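# Press the gauge pin on the magnet-marked fixture post

## Task

Find the one post of the checking fixture that has a yellow magnet on it. Press that post's gauge pin fully home and keep it there for about one second; afterwards the spring may push it back out. Do not press the other three pins, and do not move the magnet.

## Robot and tools

Robot: two UR20-type arms, left_arm and right_arm, each ending in a Robotiq 2F-85 two-finger gripper with a camera on the wrist (cam_left_wrist, cam_right_wrist, both 896x504). The fingers point along the gripper's +z axis and close along its y axis. end_effector_position is the spot between the pads when closed; closed fingertips reach about 19 mm past it, open ones about 6 mm. A block juts about 10 cm from the last joint toward the gripper's +x.

Frames: the scene frame has its origin on the table top halfway between the nominal bases, +z up, +x out over the table, left_arm on the +y side. Measured bases: left_arm at (+0.060, +0.928, 0) m, right_arm at (-0.064, -0.817, 0) m, both turned slightly about z. Reported hand positions, orientations, velocities and Hand targets are in each arm's own base frame. Commanded offsets are along the current Hand target's own axes. Printed poses may be off by a few cm.

Row layout (shared by execute_actions and move): 18 numbers, first nine for left_arm then nine for right_arm: dx, dy, dz, rx, ry, rz, gripper position, force_limit, speed. The six pose numbers are an offset, not a pose, measured from that arm's Hand target when the action or move starts; 1.0 equals 0.6 m or 180 degrees; rx, ry, rz form one rotation vector. All six at 0 re-sends the Hand target. Gripper numbers are absolute settings in [-1, 1]: position +1 is fully open (85 mm), about -0.8 the pads touch, -1 closes until blocked; force_limit and speed both scale from -1 to +1 (speed roughly 20, 85, 150 mm/s). Always repeat the gripper numbers you want kept, since 0 is itself a command.

execute_actions(actions, cameras): actions is a list of actions; each action is up to 15 rows, one per 1/30 s step, each row counted from the same start pose (a short list repeats its final row). Each action lasts 0.5 s. An empty list returns images and full status. cameras is a list of names, ["all"] or [].

move(target, speed, blend, stop_force, zero, blocking, cameras): target is one 18-number row or up to 15 rows, every row an offset from the Hand targets at the move's start. speed is path top speed in m/s (0.002 to 4.2, default 0.25; turning up to twice that in rad/s), one value or one per target. blend in m rounds corners in a list. stop_force (6 to 120 N, both arms) ends an arm's path when its wrist sensor feels that much push against its travel; zero (default true) re-zeroes first; blocking=false returns early but not with stop_force. Paths are straight and ignore obstacles; grippers lag and stray more when fast. Max 10 s per move.

wait(seconds 0 to 10) lets the scene run with last commands held. stop brakes a running move. zoom_image(camera, region [x0, y0, x1, y1] in pixels, at most 504 per side) enlarges the latest image of a wrist camera. zero_wrist_force(arm) re-zeroes that wrist sensor. read_manual gives licence text. finished_scene(scene) ends the scene irreversibly; call nothing after it in the same reply.

Results: end_effector_position (m), quat_wxyz, velocities, Hand target (the last commanded pose after clipping; next offsets start here), Tool commands, gripper object_status (0 moving, 1 blocked opening, 2 blocked closing i.e. holding, 3 reached target or pads met), position_measured in counts (3 open, about 130 at 40 mm, 230 pads together), Wrist force and torque in the gripper's axes plus peak since last shown, joint torques, motor temperatures. The move line reports done, off_target, moving, held or fault, with limits=paced (pose clipped) or limits=held (steps withheld). A gripper may rest short of its target; send the missing distance again as an offset.

Control details: commanded orientation is clipped to within 32 degrees of the measured one each step. Joint speeds are capped (about 2.1 to 3.7 rad/s). Motion trails commands by roughly 0.2 s. Avoid paths near an arm's own base.

Hazards: arms are stiff, so aiming even slightly beyond a firm surface can trip a fault. About 150 N outside force, or contact torque at the joint limits (wrist joints 98.4 N m), stops that arm for 10 s. Arms touching each other, including closing a gripper on the other's fingers, can end the scene. Motors hot at 70 °C trigger a warning, and at 85 °C the arm is braked for 30 to 60 s; pushing toward an unreachable pose heats them. Anything falling off the table fails the task. For the pin, approach slowly from above the marked post, press straight along the pin with a low stop_force or small stepped offsets, hold about a second with wait, then command the target back off the pin so pressing ends. Do not brush the magnet or neighbouring pins.

Each tool is called after "Call:" as name(argument=value, ...) on one line, values as JSON.

## Session

Call:
execute_actions(actions=[])

Scene clock: 0.00 s.
left_arm: end_effector_position=(+1.6020, +0.5513, +0.3701) position_measured=3 object_status=3 end_effector_quat_wxyz=(-0.049, +0.940, +0.190, +0.279) | right_arm: end_effector_position=(+0.4481, +0.4679, +0.3319) position_measured=3 object_status=3 end_effector_quat_wxyz=(-0.272, +0.502, +0.649, +0.503)
Joint positions: left_arm=[0.193 -0.686 0.985 -2.439 -1.472 -3.319] | right_arm=[4.007 -1.969 -2.772 1.193 2.076 2.519]
Joint velocities: within noise
Joint torques (N m): no reading
Motor temperatures (°C): left_arm=[24 35 26 39 34 34] | right_arm=[28 36 36 37 34 38]
Wrist force (N): no reading
Wrist torque (N m): no reading
Wrist force, peak (N): no reading
Hand target: left_arm +1.6020, +0.5513, +0.3701; -0.049, +0.940, +0.190, +0.279 | right_arm +0.4481, +0.4679, +0.3319; -0.272, +0.502, +0.649, +0.503
Tool commands: left_gripper/position=+1.0 left_gripper/force_limit=+1.0 left_gripper/speed=+1.0 right_gripper/position=+1.0 right_gripper/force_limit=+1.0 right_gripper/speed=+1.0
camera_calibration:
cam_left_wrist: T_world_to_cam=[[0.359759, -0.933045, -0.000644322, -0.0546982], [-0.905937, -0.349141, -0.239538, 1.75183], [0.223274, 0.0867594, -0.970887, 0.0836019], [0, 0, 0, 1]] pos_world=[1.58806, 0.553346, 0.500761]
cam_right_wrist: T_world_to_cam=[[0.936397, -0.0141338, 0.350658, -0.517198], [0.256442, -0.654562, -0.711187, 0.443258], [0.239579, 0.755877, -0.609305, -0.132345], [0, 0, 0, 1]] pos_world=[0.40234, 0.382866, 0.41596]

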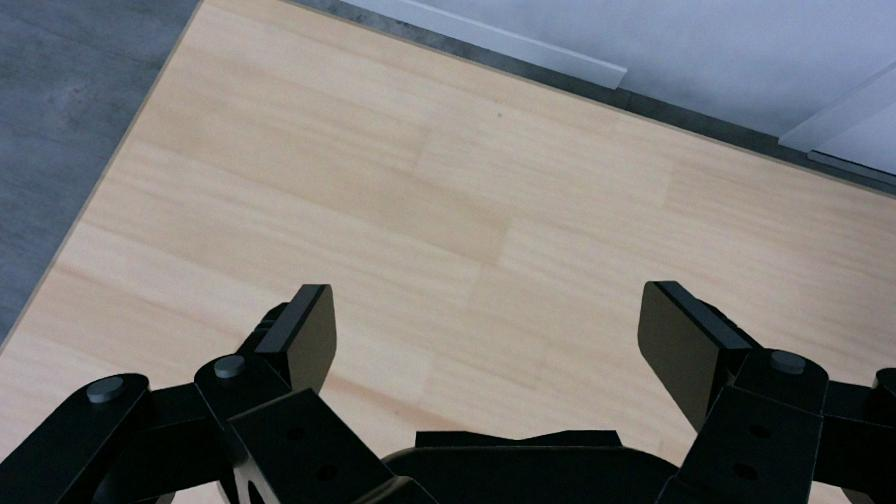

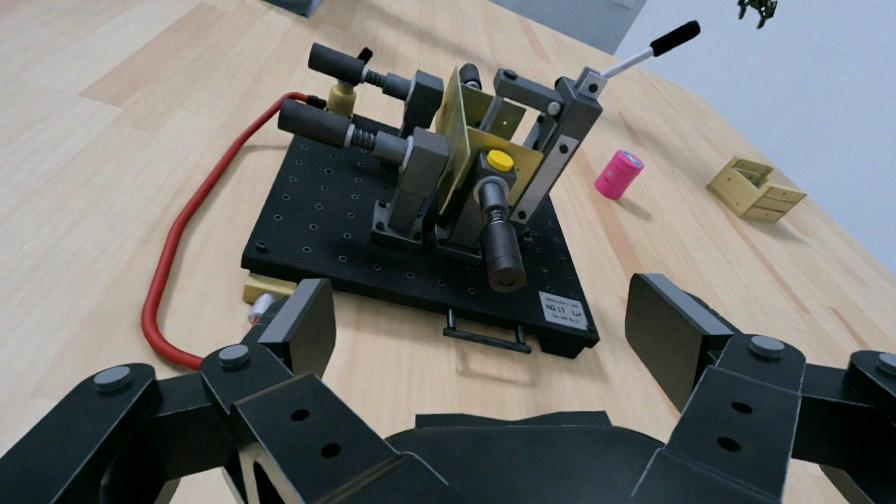

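Call:
move(target=[0,0,0,0,0,0,1,1,1,-0.235,0.082,0.262,0.027,0.121,0.1217,-1,-1,0], cameras=["cam_right_wrist"])

Scene clock: 2.40 s.
left_arm: end_effector_position=(+1.6020, +0.5513, +0.3701) position_measured=3 object_status=3 end_effector_quat_wxyz=(-0.049, +0.940, +0.190, +0.279) | right_arm: end_effector_position=(+0.5143, +0.5178, +0.2420) position_measured=232 object_status=3 end_effector_quat_wxyz=(-0.401, +0.507, +0.574, +0.502)
Joint positions: left_arm=[0.193 -0.686 0.985 -2.439 -1.472 -3.319] | right_arm=[3.888 -2.331 -2.574 1.522 2.332 2.799]
Joint torques (N m): left_arm=[2.86 -272.76 -104.71 -11.26 0.7 -0.78] | right_arm=[21.11 158.88 -26.43 1.22 -3.75 -6.91]
Wrist force (N): left_arm=[0.2 0.1 -0.1] | right_arm=[-0.9 -1.1 -0.8]
Wrist torque (N m): left_arm=[0.01 -0.04 0.00] | right_arm=[-0.38 0.36 -0.07]
Wrist force, peak (N): left_arm=[0.6 -0.5 -0.3] | right_arm=[-14.9 5.1 9.2]
Hand target: left_arm +1.6020, +0.5513, +0.3701; -0.049, +0.940, +0.190, +0.279 | right_arm +0.5143, +0.5178, +0.2420; -0.401, +0.507, +0.574, +0.502 (not the last commanded pose)
Off the commanded pose: left_arm 0.000 m, 0 deg | right_arm 0.095 m, 14 deg.
move: held (right_arm; a check stopped the path); limits=held
pose unreachable (right arm): on one or more control steps of this call, first in action 0 (counted from 0), this arm could not follow its commanded pose, so it was not sent that pose on those steps. It may still have moved: this result reports where it is.
cause: moving toward the commanded pose would bring two parts of the arm too close to each other (its gripper and another part of the arm, with joints 4 (wrist 1) to 6 (wrist 3) between them, 12 mm apart when it was first held).
camera_calibration:
cam_right_wrist: T_world_to_cam=[[0.990066, -0.0160448, 0.139688, -0.522429], [0.114562, -0.483946, -0.867567, 0.417434], [0.0815213, 0.874951, -0.4773, -0.253019], [0, 0, 0, 1]] pos_world=[0.490044, 0.415013, 0.314363]
Images, in order (width x height): cam_right_wrist 896x504.

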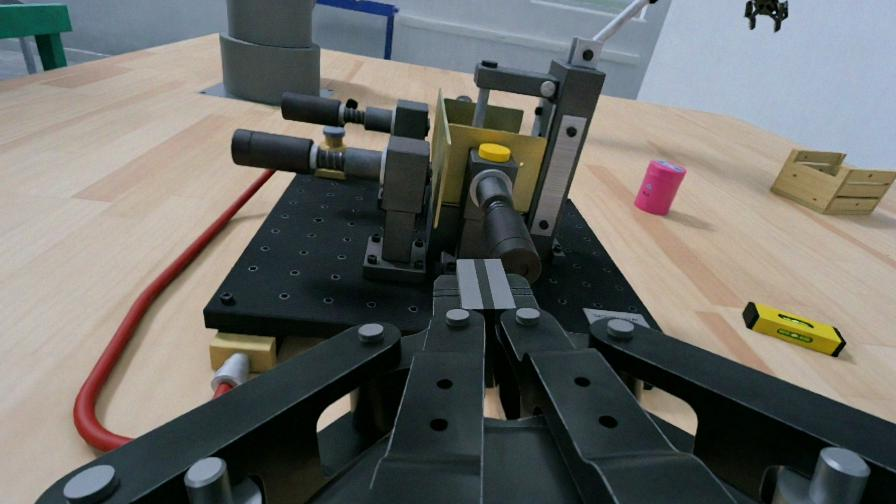

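Call:
move(target=[0,0,0,0,0,0,1,1,1,-0.1225,0.075,0.249,0.046,0.008,-0.008,-1,-1,0], cameras=["cam_right_wrist"])

Scene clock: 4.47 s.
left_arm: end_effector_position=(+1.6020, +0.5513, +0.3701) position_measured=3 object_status=3 end_effector_quat_wxyz=(-0.049, +0.940, +0.190, +0.279) | right_arm: end_effector_position=(+0.5778, +0.6507, +0.1526) position_measured=232 object_status=3 end_effector_quat_wxyz=(-0.438, +0.463, +0.610, +0.471)
Joint positions: left_arm=[0.193 -0.686 0.985 -2.439 -1.472 -3.319] | right_arm=[3.921 -2.452 -2.326 1.363 2.444 2.757]
Joint torques (N m): left_arm=[-2.21 -270.38 -102.23 -11.53 0.86 -1.21] | right_arm=[20.89 150.62 10.65 0.74 5.25 -6.59]
Wrist force (N): left_arm=[0.4 -0.1 0.1] | right_arm=[-0.4 -0.4 -0.6]
Wrist torque (N m): left_arm=[-0.02 -0.08 0.00] | right_arm=[-0.17 0.36 0.07]
Wrist force, peak (N): left_arm=[0.5 0.1 -0.1] | right_arm=[0.5 -2.4 -3.4]
Hand target: left_arm +1.6020, +0.5513, +0.3701; -0.049, +0.940, +0.190, +0.279 | right_arm +0.5779, +0.6508, +0.1525; -0.438, +0.463, +0.610, +0.471
Off the commanded pose: left_arm 0.000 m, 0 deg | right_arm 0.000 m, 0 deg.
move: done
camera_calibration:
cam_right_wrist: T_world_to_cam=[[0.981583, 0.130885, 0.139152, -0.661303], [0.184573, -0.461918, -0.867505, 0.342043], [-0.0492667, 0.877212, -0.477569, -0.342953], [0, 0, 0, 1]] pos_world=[0.569096, 0.545393, 0.224962]
Images, in order (width x height): cam_right_wrist 896x504.

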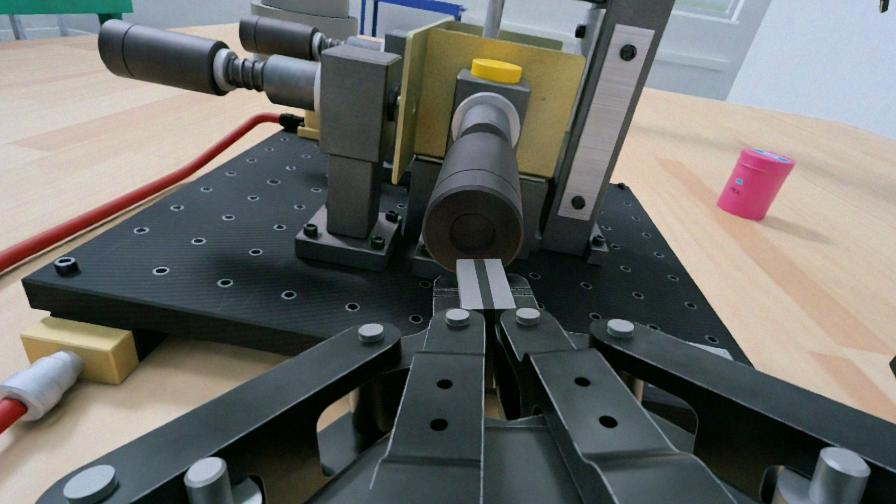

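Call:
move(target=[0,0,0,0,0,0,1,1,1,0.017,0.003,0.099,0,0,0,-1,-1,0], speed=0.025, stop_force=8, cameras=["cam_right_wrist"])

Scene clock: 7.33 s.
left_arm: end_effector_position=(+1.6020, +0.5513, +0.3701) position_measured=3 object_status=3 end_effector_quat_wxyz=(-0.049, +0.940, +0.190, +0.279) | right_arm: end_effector_position=(+0.5767, +0.6630, +0.1524) position_measured=232 object_status=3 end_effector_quat_wxyz=(-0.438, +0.463, +0.610, +0.471)
Joint positions: left_arm=[0.193 -0.686 0.985 -2.439 -1.472 -3.319] | right_arm=[3.935 -2.452 -2.318 1.36 2.43 2.762]
Joint torques (N m): left_arm=[0.18 -274.23 -102.92 -12.13 0.54 -0.52] | right_arm=[-15.65 162.72 -12.13 12.03 6.78 -6.37]
Wrist force (N): left_arm=[0.3 0.2 0.2] | right_arm=[-1.1 -0.4 -6.5]
Wrist torque (N m): left_arm=[0.04 -0.05 0.00] | right_arm=[-0.17 0.40 -0.16]
Wrist force, peak (N): left_arm=[0.6 -0.2 -0.2] | right_arm=[-2.0 0.6 -9.3]
Hand target: left_arm +1.6020, +0.5513, +0.3701; -0.049, +0.940, +0.190, +0.279 | right_arm +0.5767, +0.6629, +0.1524; -0.438, +0.463, +0.610, +0.471 (not the last commanded pose)
Off the commanded pose: left_arm 0.000 m, 0 deg | right_arm 0.048 m, 0 deg.
move: contact (right_arm)
camera_calibration:
cam_right_wrist: T_world_to_cam=[[0.981578, 0.13098, 0.139098, -0.661857], [0.184572, -0.461944, -0.867491, 0.347852], [-0.0493685, 0.877184, -0.477609, -0.353763], [0, 0, 0, 1]] pos_world=[0.567996, 0.557693, 0.224862]
Images, in order (width x height): cam_right_wrist 896x504.

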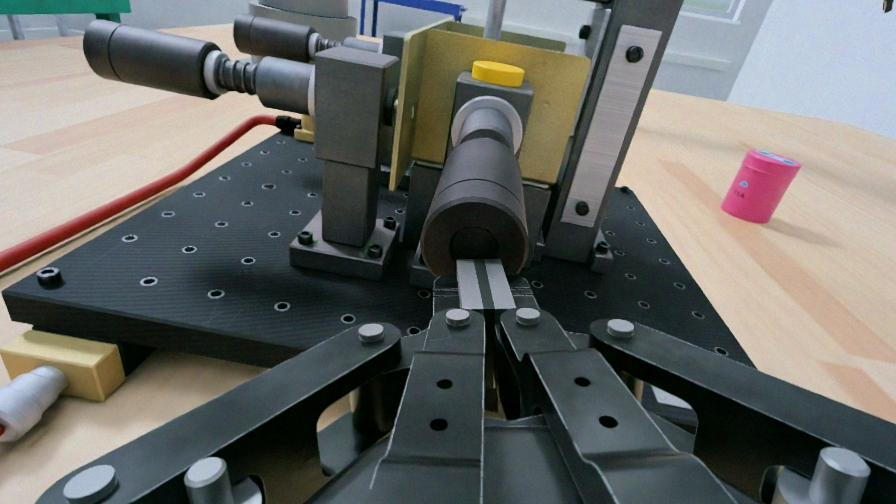

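Call:
move(target=[[0,0,0,0,0,0,1,1,1,-0.0017,-0.001,-0.010,0,0,0,-1,-1,0],[0,0,0,0,0,0,1,1,1,0.0107,-0.0038,-0.0113,0,0,0,-1,-1,0]], speed=0.05)

Call:
move(target=[0,0,0,0,0,0,1,1,1,0.0136,0.0068,0.0836,0,0,0,-1,-1,0], speed=0.015, stop_force=50, cameras=["cam_right_wrist"])

Scene clock: 8.83 s.
left_arm: end_effector_position=(+1.6020, +0.5513, +0.3701) position_measured=3 object_status=3 end_effector_quat_wxyz=(-0.049, +0.940, +0.190, +0.279) | right_arm: end_effector_position=(+0.5740, +0.6570, +0.1592) position_measured=232 object_status=3 end_effector_quat_wxyz=(-0.438, +0.463, +0.610, +0.471)
Joint positions: left_arm=[0.193 -0.686 0.985 -2.439 -1.472 -3.319] | right_arm=[3.932 -2.442 -2.329 1.358 2.434 2.761]
Joint torques (N m): left_arm=[2.67 -272.37 -104.01 -11.49 0.52 -1.01] | right_arm=[15.97 194.5 -15.73 1.06 -2.87 5.7]
Wrist force (N): left_arm=[0.1 0.0 0.0] | right_arm=[-0.5 -0.2 -0.9]
Wrist torque (N m): left_arm=[0.01 -0.03 0.00] | right_arm=[-0.10 0.39 -0.34]
Wrist force, peak (N): left_arm=[0.4 -0.2 -0.4] | right_arm=[-1.3 -0.7 -6.8]
Hand target: left_arm +1.6020, +0.5513, +0.3701; -0.049, +0.940, +0.190, +0.279 | right_arm +0.5739, +0.6570, +0.1594; -0.438, +0.463, +0.610, +0.471
Off the commanded pose: left_arm 0.000 m, 0 deg | right_arm 0.000 m, 0 deg.
move: done

Scene clock: 11.67 s.
left_arm: end_effector_position=(+1.6020, +0.5513, +0.3701) position_measured=3 object_status=3 end_effector_quat_wxyz=(-0.049, +0.940, +0.190, +0.279) | right_arm: end_effector_position=(+0.5727, +0.6811, +0.1593) position_measured=232 object_status=3 end_effector_quat_wxyz=(-0.438, +0.463, +0.610, +0.471)
Joint positions: left_arm=[0.193 -0.686 0.985 -2.439 -1.472 -3.319] | right_arm=[3.958 -2.441 -2.312 1.349 2.408 2.772]
Joint torques (N m): left_arm=[0.33 -271.96 -104.18 -11.34 0.6 -0.94] | right_arm=[12.66 190.4 9.19 5.01 7.33 -6.27]
Wrist force (N): left_arm=[0.3 -0.1 0.3] | right_arm=[-8.0 0.0 -52.7]
Wrist torque (N m): left_arm=[-0.02 -0.06 0.00] | right_arm=[-0.43 0.75 -0.21]
Wrist force, peak (N): left_arm=[0.6 -0.3 -0.3] | right_arm=[-15.7 -1.5 -117.1]
Hand target: left_arm +1.6020, +0.5513, +0.3701; -0.049, +0.940, +0.190, +0.279 | right_arm +0.5727, +0.6811, +0.1593; -0.438, +0.463, +0.610, +0.471 (not the last commanded pose)
Off the commanded pose: left_arm 0.000 m, 0 deg | right_arm 0.027 m, 0 deg.
move: contact (right_arm)
camera_calibration:
cam_right_wrist: T_world_to_cam=[[0.981578, 0.130992, 0.139089, -0.661279], [0.184574, -0.462019, -0.867451, 0.363017], [-0.0493674, 0.877143, -0.477686, -0.366588], [0, 0, 0, 1]] pos_world=[0.563996, 0.575893, 0.231762]
Images, in order (width x height): cam_right_wrist 896x504.

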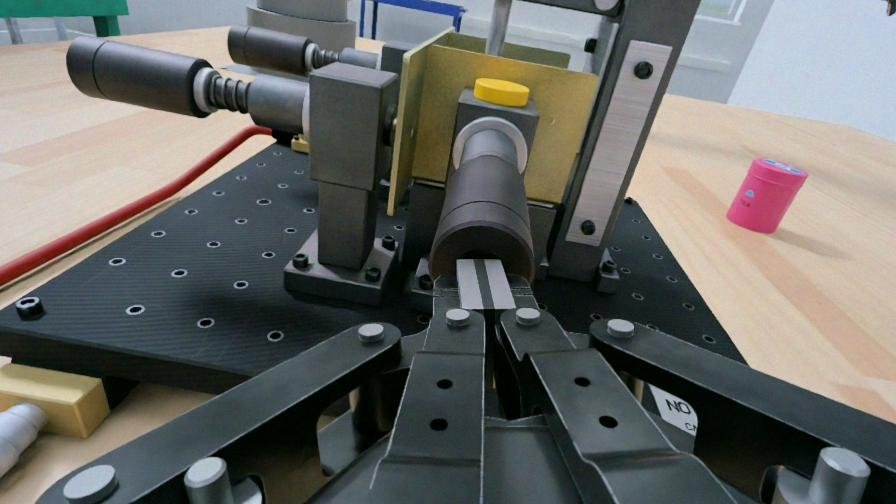

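Call:
wait(seconds=0.8)

Call:
move(target=[0,0,0,0,0,0,1,1,1,-0.0161,-0.0079,-0.0985,0,0,0,-1,-1,0], speed=0.08)

Call:
finished_scene(scene=2)

Scene clock: 12.70 s.
left_arm: end_effector_position=(+1.6020, +0.5513, +0.3701) position_measured=3 object_status=3 end_effector_quat_wxyz=(-0.049, +0.940, +0.190, +0.279) | right_arm: end_effector_position=(+0.5727, +0.6811, +0.1593) position_measured=232 object_status=3 end_effector_quat_wxyz=(-0.438, +0.463, +0.610, +0.471)
Joint positions: left_arm=[0.193 -0.686 0.985 -2.439 -1.472 -3.319] | right_arm=[3.958 -2.441 -2.312 1.349 2.408 2.772]
Joint torques (N m): left_arm=[1.93 -274.76 -102.56 -11.23 0.6 -0.75] | right_arm=[14.19 185.7 8.22 5.66 6.68 -7.6]
Wrist force (N): left_arm=[0.0 -0.3 -0.1] | right_arm=[-7.1 0.0 -50.5]
Wrist torque (N m): left_arm=[-0.05 0.00 0.00] | right_arm=[-0.37 0.67 -0.21]
Wrist force, peak (N): left_arm=[0.5 -0.2 0.1] | right_arm=[-7.7 -0.1 -52.1]
Hand target: left_arm +1.6020, +0.5513, +0.3701; -0.049, +0.940, +0.190, +0.279 | right_arm +0.5727, +0.6811, +0.1593; -0.438, +0.463, +0.610, +0.471 (not the last commanded pose)
Tool commands: left_gripper/position=+1.0 left_gripper/force_limit=+1.0 left_gripper/speed=+1.0 right_gripper/position=-1.0 right_gripper/force_limit=-1.0 right_gripper/speed=+0.0
Off the commanded pose: left_arm 0.000 m, 0 deg | right_arm 0.027 m, 0 deg.
wait: 0.80 s; at rest from the start

Scene clock: 13.87 s.
left_arm: end_effector_position=(+1.6020, +0.5513, +0.3701) position_measured=3 object_status=3 end_effector_quat_wxyz=(-0.049, +0.940, +0.190, +0.279) | right_arm: end_effector_position=(+0.5757, +0.6213, +0.1594) position_measured=232 object_status=3 end_effector_quat_wxyz=(-0.438, +0.463, +0.610, +0.471)
Joint positions: left_arm=[0.193 -0.686 0.985 -2.439 -1.472 -3.319] | right_arm=[3.89 -2.442 -2.352 1.369 2.473 2.743]
Joint torques (N m): left_arm=[2.78 -270.65 -104.15 -10.94 0.68 -0.85] | right_arm=[-19.46 146.02 -16.21 11.44 6.1 -5.57]
Wrist force (N): left_arm=[0.2 0.0 0.0] | right_arm=[-0.8 -0.5 -0.7]
Wrist torque (N m): left_arm=[0.00 -0.03 -0.01] | right_arm=[-0.12 0.45 0.06]
Wrist force, peak (N): left_arm=[0.6 -0.1 0.2] | right_arm=[-7.1 0.3 -49.9]
Hand target: left_arm +1.6020, +0.5513, +0.3701; -0.049, +0.940, +0.190, +0.279 | right_arm +0.5757, +0.6211, +0.1594; -0.438, +0.463, +0.610, +0.471
Off the commanded pose: left_arm 0.000 m, 0 deg | right_arm 0.000 m, 0 deg.
move: done

The scene is finished: the task was done.


## Next scene

The same job, from a new start.

Call:
execute_actions(actions=[])

Scene clock: 0.00 s.
left_arm: end_effector_position=(+0.3071, -0.4220, +0.1602) position_measured=3 object_status=3 end_effector_quat_wxyz=(+0.066, +0.956, -0.074, +0.275) | right_arm: end_effector_position=(+0.4900, -0.3027, +0.2369) position_measured=3 object_status=3 end_effector_quat_wxyz=(+0.548, -0.467, -0.511, -0.471)
Joint positions: left_arm=[-1.763 -1.739 2.857 -2.766 -1.003 1.555] | right_arm=[2.511 -2.074 -2.06 -2.212 2.389 -0.015]
Joint velocities: within noise
Joint torques (N m): no reading
Motor temperatures (°C): left_arm=[24 35 26 38 34 33] | right_arm=[28 35 35 36 33 38]
Wrist force (N): no reading
Wrist torque (N m): no reading
Wrist force, peak (N): no reading
Hand target: left_arm +0.3071, -0.4220, +0.1602; +0.066, +0.956, -0.074, +0.275 | right_arm +0.4900, -0.3027, +0.2369; +0.548, -0.467, -0.511, -0.471
Tool commands: left_gripper/position=+1.0 left_gripper/force_limit=+1.0 left_gripper/speed=+1.0 right_gripper/position=+1.0 right_gripper/force_limit=+1.0 right_gripper/speed=+1.0
camera_calibration:
cam_left_wrist: T_world_to_cam=[[-0.204299, -0.976285, 0.0716159, -0.353754], [-0.955218, 0.182823, -0.232669, 0.427195], [0.214058, -0.115943, -0.969916, 0.170568], [0, 0, 0, 1]] pos_world=[0.299281, -0.40369, 0.290166]
cam_right_wrist: T_world_to_cam=[[0.98966, 0.130322, -0.059914, -0.419077], [-0.0206188, -0.284112, -0.958569, 0.167032], [-0.141945, 0.949893, -0.278487, 0.549542], [0, 0, 0, 1]] pos_world=[0.496192, -0.419935, 0.288044]

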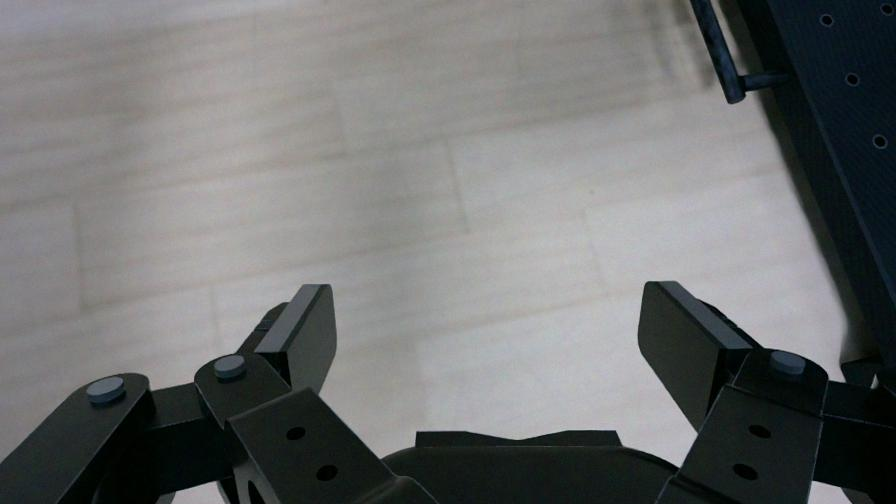

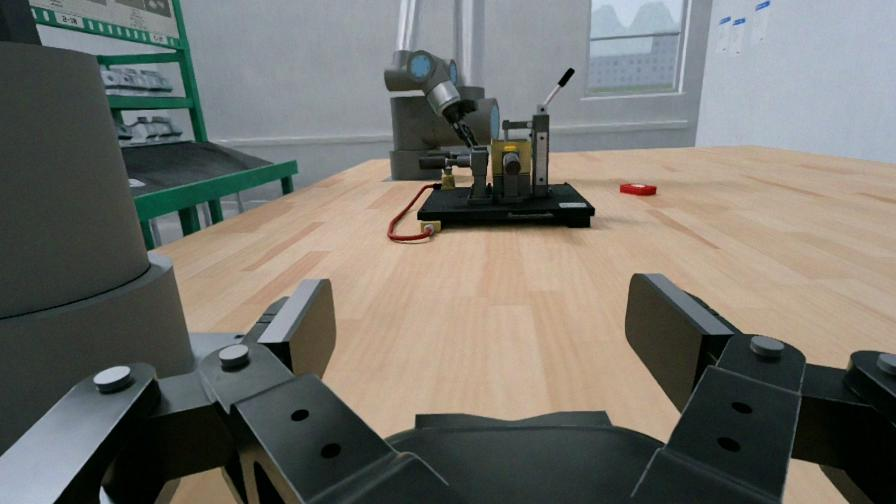

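Call:
zoom_image(camera="cam_right_wrist", region=[380, 40, 660, 260])

Scaled by 1.800 from the camera's 896x504 image, which has a finer 1280x720 frame.

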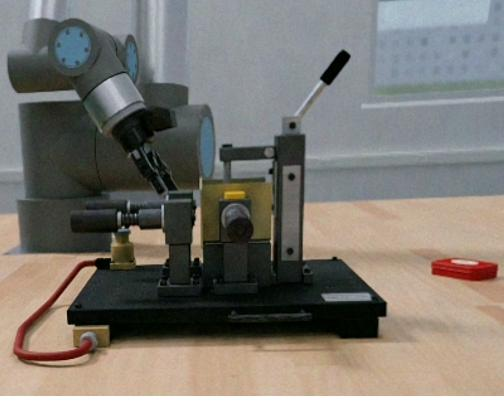

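Call:
move(target=[0,0,0,0,0,0,1,1,1,0,0.125,0.95,0,0,0,-1,-1,0], speed=0.5)

Call:
move(target=[0,0,0,0,0,0,1,1,1,-0.018,0.067,0.507,0,-0.067,0,-1,-1,0], speed=0.3, cameras=["cam_right_wrist"])

Scene clock: 3.47 s.
left_arm: end_effector_position=(+0.3071, -0.4220, +0.1602) position_measured=3 object_status=3 end_effector_quat_wxyz=(+0.066, +0.956, -0.074, +0.275) | right_arm: end_effector_position=(+0.4958, +0.2718, +0.2591) position_measured=232 object_status=3 end_effector_quat_wxyz=(+0.547, -0.467, -0.511, -0.470)
Joint positions: left_arm=[-1.763 -1.739 2.857 -2.766 -1.003 1.555] | right_arm=[3.408 -1.794 -2.542 -1.677 3.293 0.297]
Joint torques (N m): left_arm=[-0.22 -12.24 -56.18 -9.7 3.52 -1.08] | right_arm=[24.18 60.85 23.95 8.92 6.22 6.2]
Wrist force (N): left_arm=[0.0 0.3 0.0] | right_arm=[-0.8 0.2 0.9]
Wrist torque (N m): left_arm=[0.06 0.01 0.01] | right_arm=[0.04 0.08 -0.34]
Wrist force, peak (N): left_arm=[0.3 0.3 -0.4] | right_arm=[0.2 0.9 5.8]
Hand target: left_arm +0.3071, -0.4220, +0.1602; +0.066, +0.956, -0.074, +0.275 | right_arm +0.4958, +0.2718, +0.2590; +0.548, -0.467, -0.511, -0.471
Off the commanded pose: left_arm 0.000 m, 0 deg | right_arm 0.000 m, 0 deg.
move: done

Scene clock: 5.17 s.
left_arm: end_effector_position=(+0.3071, -0.4220, +0.1602) position_measured=3 object_status=3 end_effector_quat_wxyz=(+0.066, +0.956, -0.074, +0.275) | right_arm: end_effector_position=(+0.4987, +0.5787, +0.2599) position_measured=232 object_status=3 end_effector_quat_wxyz=(+0.491, -0.513, -0.566, -0.419)
Joint positions: left_arm=[-1.763 -1.739 2.857 -2.766 -1.003 1.555] | right_arm=[3.918 -1.803 -2.32 -2.433 3.809 -0.186]
Joint torques (N m): left_arm=[0.25 -16.06 -54.73 -9.72 3.95 -1.24] | right_arm=[21.37 79.44 69.26 -4.06 3.5 -7.09]
Wrist force (N): left_arm=[-0.1 0.1 0.0] | right_arm=[-0.4 0.7 1.0]
Wrist torque (N m): left_arm=[0.02 0.02 0.00] | right_arm=[0.42 0.12 0.00]
Wrist force, peak (N): left_arm=[0.2 -0.3 -0.4] | right_arm=[0.7 1.2 4.4]
Hand target: left_arm +0.3071, -0.4220, +0.1602; +0.066, +0.956, -0.074, +0.275 | right_arm +0.4987, +0.5788, +0.2600; +0.491, -0.513, -0.566, -0.419
Off the commanded pose: left_arm 0.000 m, 0 deg | right_arm 0.000 m, 0 deg.
move: done
camera_calibration:
cam_right_wrist: T_world_to_cam=[[0.99041, 0.123927, -0.0610783, -0.537552], [0.00542663, -0.476632, -0.879086, 0.517449], [-0.138055, 0.870324, -0.472733, -0.185417], [0, 0, 0, 1]] pos_world=[0.503991, 0.474623, 0.334397]
Images, in order (width x height): cam_right_wrist 896x504.

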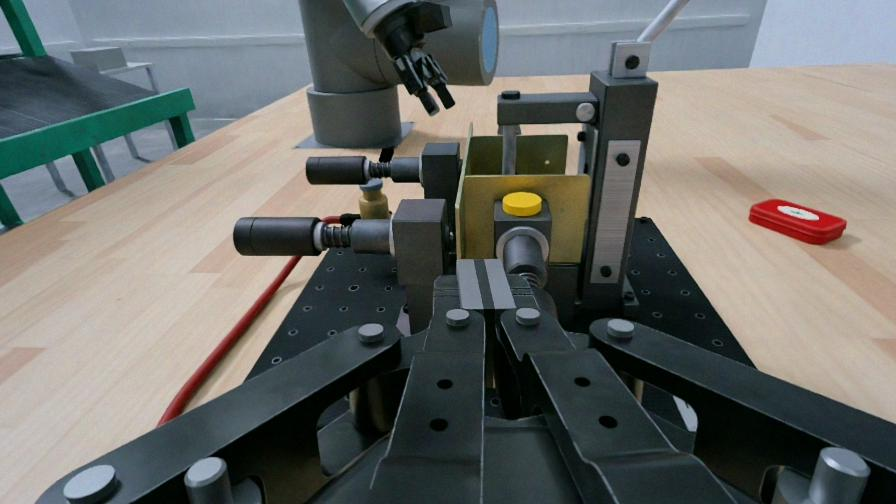

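Call:
move(target=[0,0,0,0,0,0,1,1,1,-0.156,0.0558,0.0575,0,0,0,-1,-1,0], cameras=["cam_right_wrist"])

Scene clock: 7.07 s.
left_arm: end_effector_position=(+0.3071, -0.4220, +0.1602) position_measured=3 object_status=3 end_effector_quat_wxyz=(+0.066, +0.956, -0.074, +0.275) | right_arm: end_effector_position=(+0.5267, +0.6007, +0.1611) position_measured=232 object_status=3 end_effector_quat_wxyz=(+0.491, -0.513, -0.566, -0.419)
Joint positions: left_arm=[-1.763 -1.739 2.857 -2.766 -1.003 1.555] | right_arm=[3.911 -1.968 -2.309 -2.281 3.803 -0.189]
Joint torques (N m): left_arm=[4.64 -7.86 -54.91 -10.21 3.32 -0.72] | right_arm=[-13.38 91.75 56.24 4.85 -5.18 6.18]
Wrist force (N): left_arm=[0.3 0.1 0.1] | right_arm=[1.3 0.0 0.9]
Wrist torque (N m): left_arm=[0.01 -0.05 0.00] | right_arm=[0.29 -0.23 -0.33]
Wrist force, peak (N): left_arm=[0.4 0.1 -0.4] | right_arm=[-1.7 1.2 1.5]
Hand target: left_arm +0.3071, -0.4220, +0.1602; +0.066, +0.956, -0.074, +0.275 | right_arm +0.5268, +0.6007, +0.1609; +0.491, -0.513, -0.566, -0.419
Off the commanded pose: left_arm 0.000 m, 0 deg | right_arm 0.000 m, 0 deg.
move: done
camera_calibration:
cam_right_wrist: T_world_to_cam=[[0.990409, 0.123925, -0.0610932, -0.574045], [0.00543141, -0.476752, -0.879021, 0.440883], [-0.138059, 0.870259, -0.472853, -0.247388], [0, 0, 0, 1]] pos_world=[0.531991, 0.496622, 0.235497]
Images, in order (width x height): cam_right_wrist 896x504.

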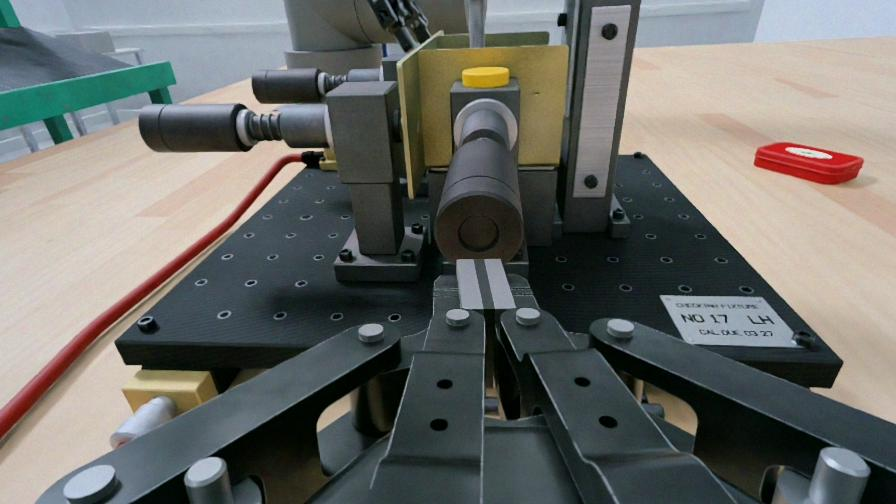

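Call:
move(target=[0,0,0,0,0,0,1,1,1,0.0177,-0.0046,0.035,0,0,0,-1,-1,0], speed=0.08)

Call:
move(target=[0,0,0,0,0,0,1,1,1,0.0176,0.0068,0.1034,0,0,0,-1,-1,0], speed=0.011, stop_force=50, cameras=["cam_right_wrist"])

Call:
wait(seconds=0.7)

Scene clock: 8.30 s.
left_arm: end_effector_position=(+0.3071, -0.4220, +0.1602) position_measured=3 object_status=3 end_effector_quat_wxyz=(+0.066, +0.956, -0.074, +0.275) | right_arm: end_effector_position=(+0.5215, +0.6226, +0.1679) position_measured=232 object_status=3 end_effector_quat_wxyz=(+0.491, -0.513, -0.566, -0.419)
Joint positions: left_arm=[-1.763 -1.739 2.857 -2.766 -1.003 1.555] | right_arm=[3.943 -1.96 -2.302 -2.286 3.834 -0.175]
Joint torques (N m): left_arm=[-1.12 -15.31 -55.86 -10.32 3.36 -1.4] | right_arm=[15.91 139.37 58.9 -3.29 4.36 6.13]
Wrist force (N): left_arm=[-0.1 -0.2 -0.1] | right_arm=[1.3 -0.1 0.7]
Wrist torque (N m): left_arm=[-0.03 0.03 0.00] | right_arm=[0.26 -0.24 -0.33]
Wrist force, peak (N): left_arm=[0.1 0.0 -0.4] | right_arm=[2.0 -0.3 1.1]
Hand target: left_arm +0.3071, -0.4220, +0.1602; +0.066, +0.956, -0.074, +0.275 | right_arm +0.5215, +0.6227, +0.1680; +0.491, -0.513, -0.566, -0.419
Off the commanded pose: left_arm 0.000 m, 0 deg | right_arm 0.000 m, 0 deg.
move: done

Scene clock: 11.87 s.
left_arm: end_effector_position=(+0.3071, -0.4220, +0.1602) position_measured=3 object_status=3 end_effector_quat_wxyz=(+0.066, +0.956, -0.074, +0.275) | right_arm: end_effector_position=(+0.5200, +0.6495, +0.1679) position_measured=232 object_status=3 end_effector_quat_wxyz=(+0.491, -0.513, -0.566, -0.419)
Joint positions: left_arm=[-1.763 -1.739 2.857 -2.766 -1.003 1.555] | right_arm=[3.975 -1.967 -2.287 -2.285 3.865 -0.162]
Joint torques (N m): left_arm=[2.19 -11.15 -52.24 -9.28 3 -1.03] | right_arm=[13.25 135.9 56.12 10.32 -5.12 -7.47]
Wrist force (N): left_arm=[0.1 -0.1 -0.1] | right_arm=[3.8 0.3 -52.7]
Wrist torque (N m): left_arm=[-0.02 -0.01 0.00] | right_arm=[-0.10 0.18 -0.25]
Wrist force, peak (N): left_arm=[0.5 0.1 -0.3] | right_arm=[4.8 2.3 -93.6]
Hand target: left_arm +0.3071, -0.4220, +0.1602; +0.066, +0.956, -0.074, +0.275 | right_arm +0.5200, +0.6495, +0.1679; +0.491, -0.513, -0.566, -0.419 (not the last commanded pose)
Off the commanded pose: left_arm 0.000 m, 0 deg | right_arm 0.036 m, 0 deg.
move: contact (right_arm)
camera_calibration:
cam_right_wrist: T_world_to_cam=[[0.990409, 0.123925, -0.0610932, -0.572937], [0.00543141, -0.476752, -0.879021, 0.47025], [-0.138059, 0.870259, -0.472853, -0.287533], [0, 0, 0, 1]] pos_world=[0.525191, 0.545422, 0.242397]
Images, in order (width x height): cam_right_wrist 896x504.

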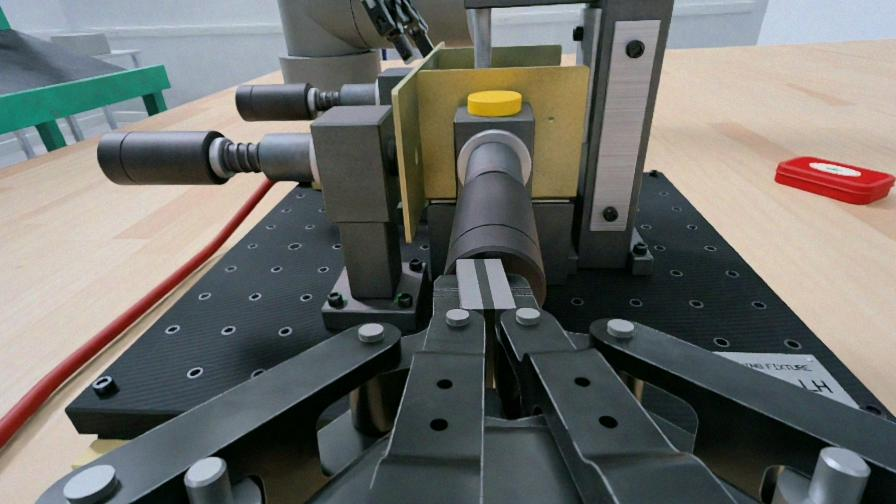

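Scene clock: 12.57 s.
left_arm: end_effector_position=(+0.3071, -0.4220, +0.1602) position_measured=3 object_status=3 end_effector_quat_wxyz=(+0.066, +0.956, -0.074, +0.275) | right_arm: end_effector_position=(+0.5200, +0.6495, +0.1679) position_measured=232 object_status=3 end_effector_quat_wxyz=(+0.491, -0.513, -0.566, -0.419)
Joint positions: left_arm=[-1.763 -1.739 2.857 -2.766 -1.003 1.555] | right_arm=[3.975 -1.967 -2.287 -2.285 3.865 -0.162]
Joint torques (N m): left_arm=[-2.34 -15.77 -55.14 -9.75 2.49 -1.49] | right_arm=[13.5 137.73 52.61 10.57 -5.03 -7.3]
Wrist force (N): left_arm=[-0.1 0.0 -0.1] | right_arm=[2.6 0.3 -49.8]
Wrist torque (N m): left_arm=[0.00 0.02 0.00] | right_arm=[-0.14 0.16 -0.24]
Wrist force, peak (N): left_arm=[0.2 -0.1 -0.5] | right_arm=[3.3 0.3 -52.6]
Hand target: left_arm +0.3071, -0.4220, +0.1602; +0.066, +0.956, -0.074, +0.275 | right_arm +0.5200, +0.6495, +0.1679; +0.491, -0.513, -0.566, -0.419 (not the last commanded pose)
Tool commands: left_gripper/position=+1.0 left_gripper/force_limit=+1.0 left_gripper/speed=+1.0 right_gripper/position=-1.0 right_gripper/force_limit=-1.0 right_gripper/speed=+0.0
Off the commanded pose: left_arm 0.000 m, 0 deg | right_arm 0.036 m, 0 deg.
wait: 0.70 s; at rest by 0.17 s

Call:
move(target=[0,0,0,0,0,0,1,1,1,-0.0161,-0.0079,-0.0985,0,0,0,-1,-1,0], speed=0.08)

Call:
finished_scene(scene=3)

Scene clock: 13.93 s.
left_arm: end_effector_position=(+0.3071, -0.4220, +0.1602) position_measured=3 object_status=3 end_effector_quat_wxyz=(+0.066, +0.956, -0.074, +0.275) | right_arm: end_effector_position=(+0.5225, +0.5897, +0.1684) position_measured=232 object_status=3 end_effector_quat_wxyz=(+0.491, -0.513, -0.566, -0.419)
Joint positions: left_arm=[-1.763 -1.739 2.857 -2.766 -1.003 1.555] | right_arm=[3.903 -1.952 -2.319 -2.291 3.795 -0.192]
Joint torques (N m): left_arm=[-2.16 -9.31 -57.91 -9.96 3.54 -1.02] | right_arm=[-31.02 134.05 27.08 -3.38 -4.58 -7.52]
Wrist force (N): left_arm=[0.1 -0.2 -0.2] | right_arm=[1.2 0.4 0.6]
Wrist torque (N m): left_arm=[-0.03 -0.01 0.00] | right_arm=[0.33 -0.21 0.06]
Wrist force, peak (N): left_arm=[-0.5 -0.1 -0.2] | right_arm=[2.3 0.5 -49.9]
Hand target: left_arm +0.3071, -0.4220, +0.1602; +0.066, +0.956, -0.074, +0.275 | right_arm +0.5225, +0.5895, +0.1684; +0.491, -0.513, -0.566, -0.419
Off the commanded pose: left_arm 0.000 m, 0 deg | right_arm 0.000 m, 0 deg.
move: done

The scene is finished: the task was done.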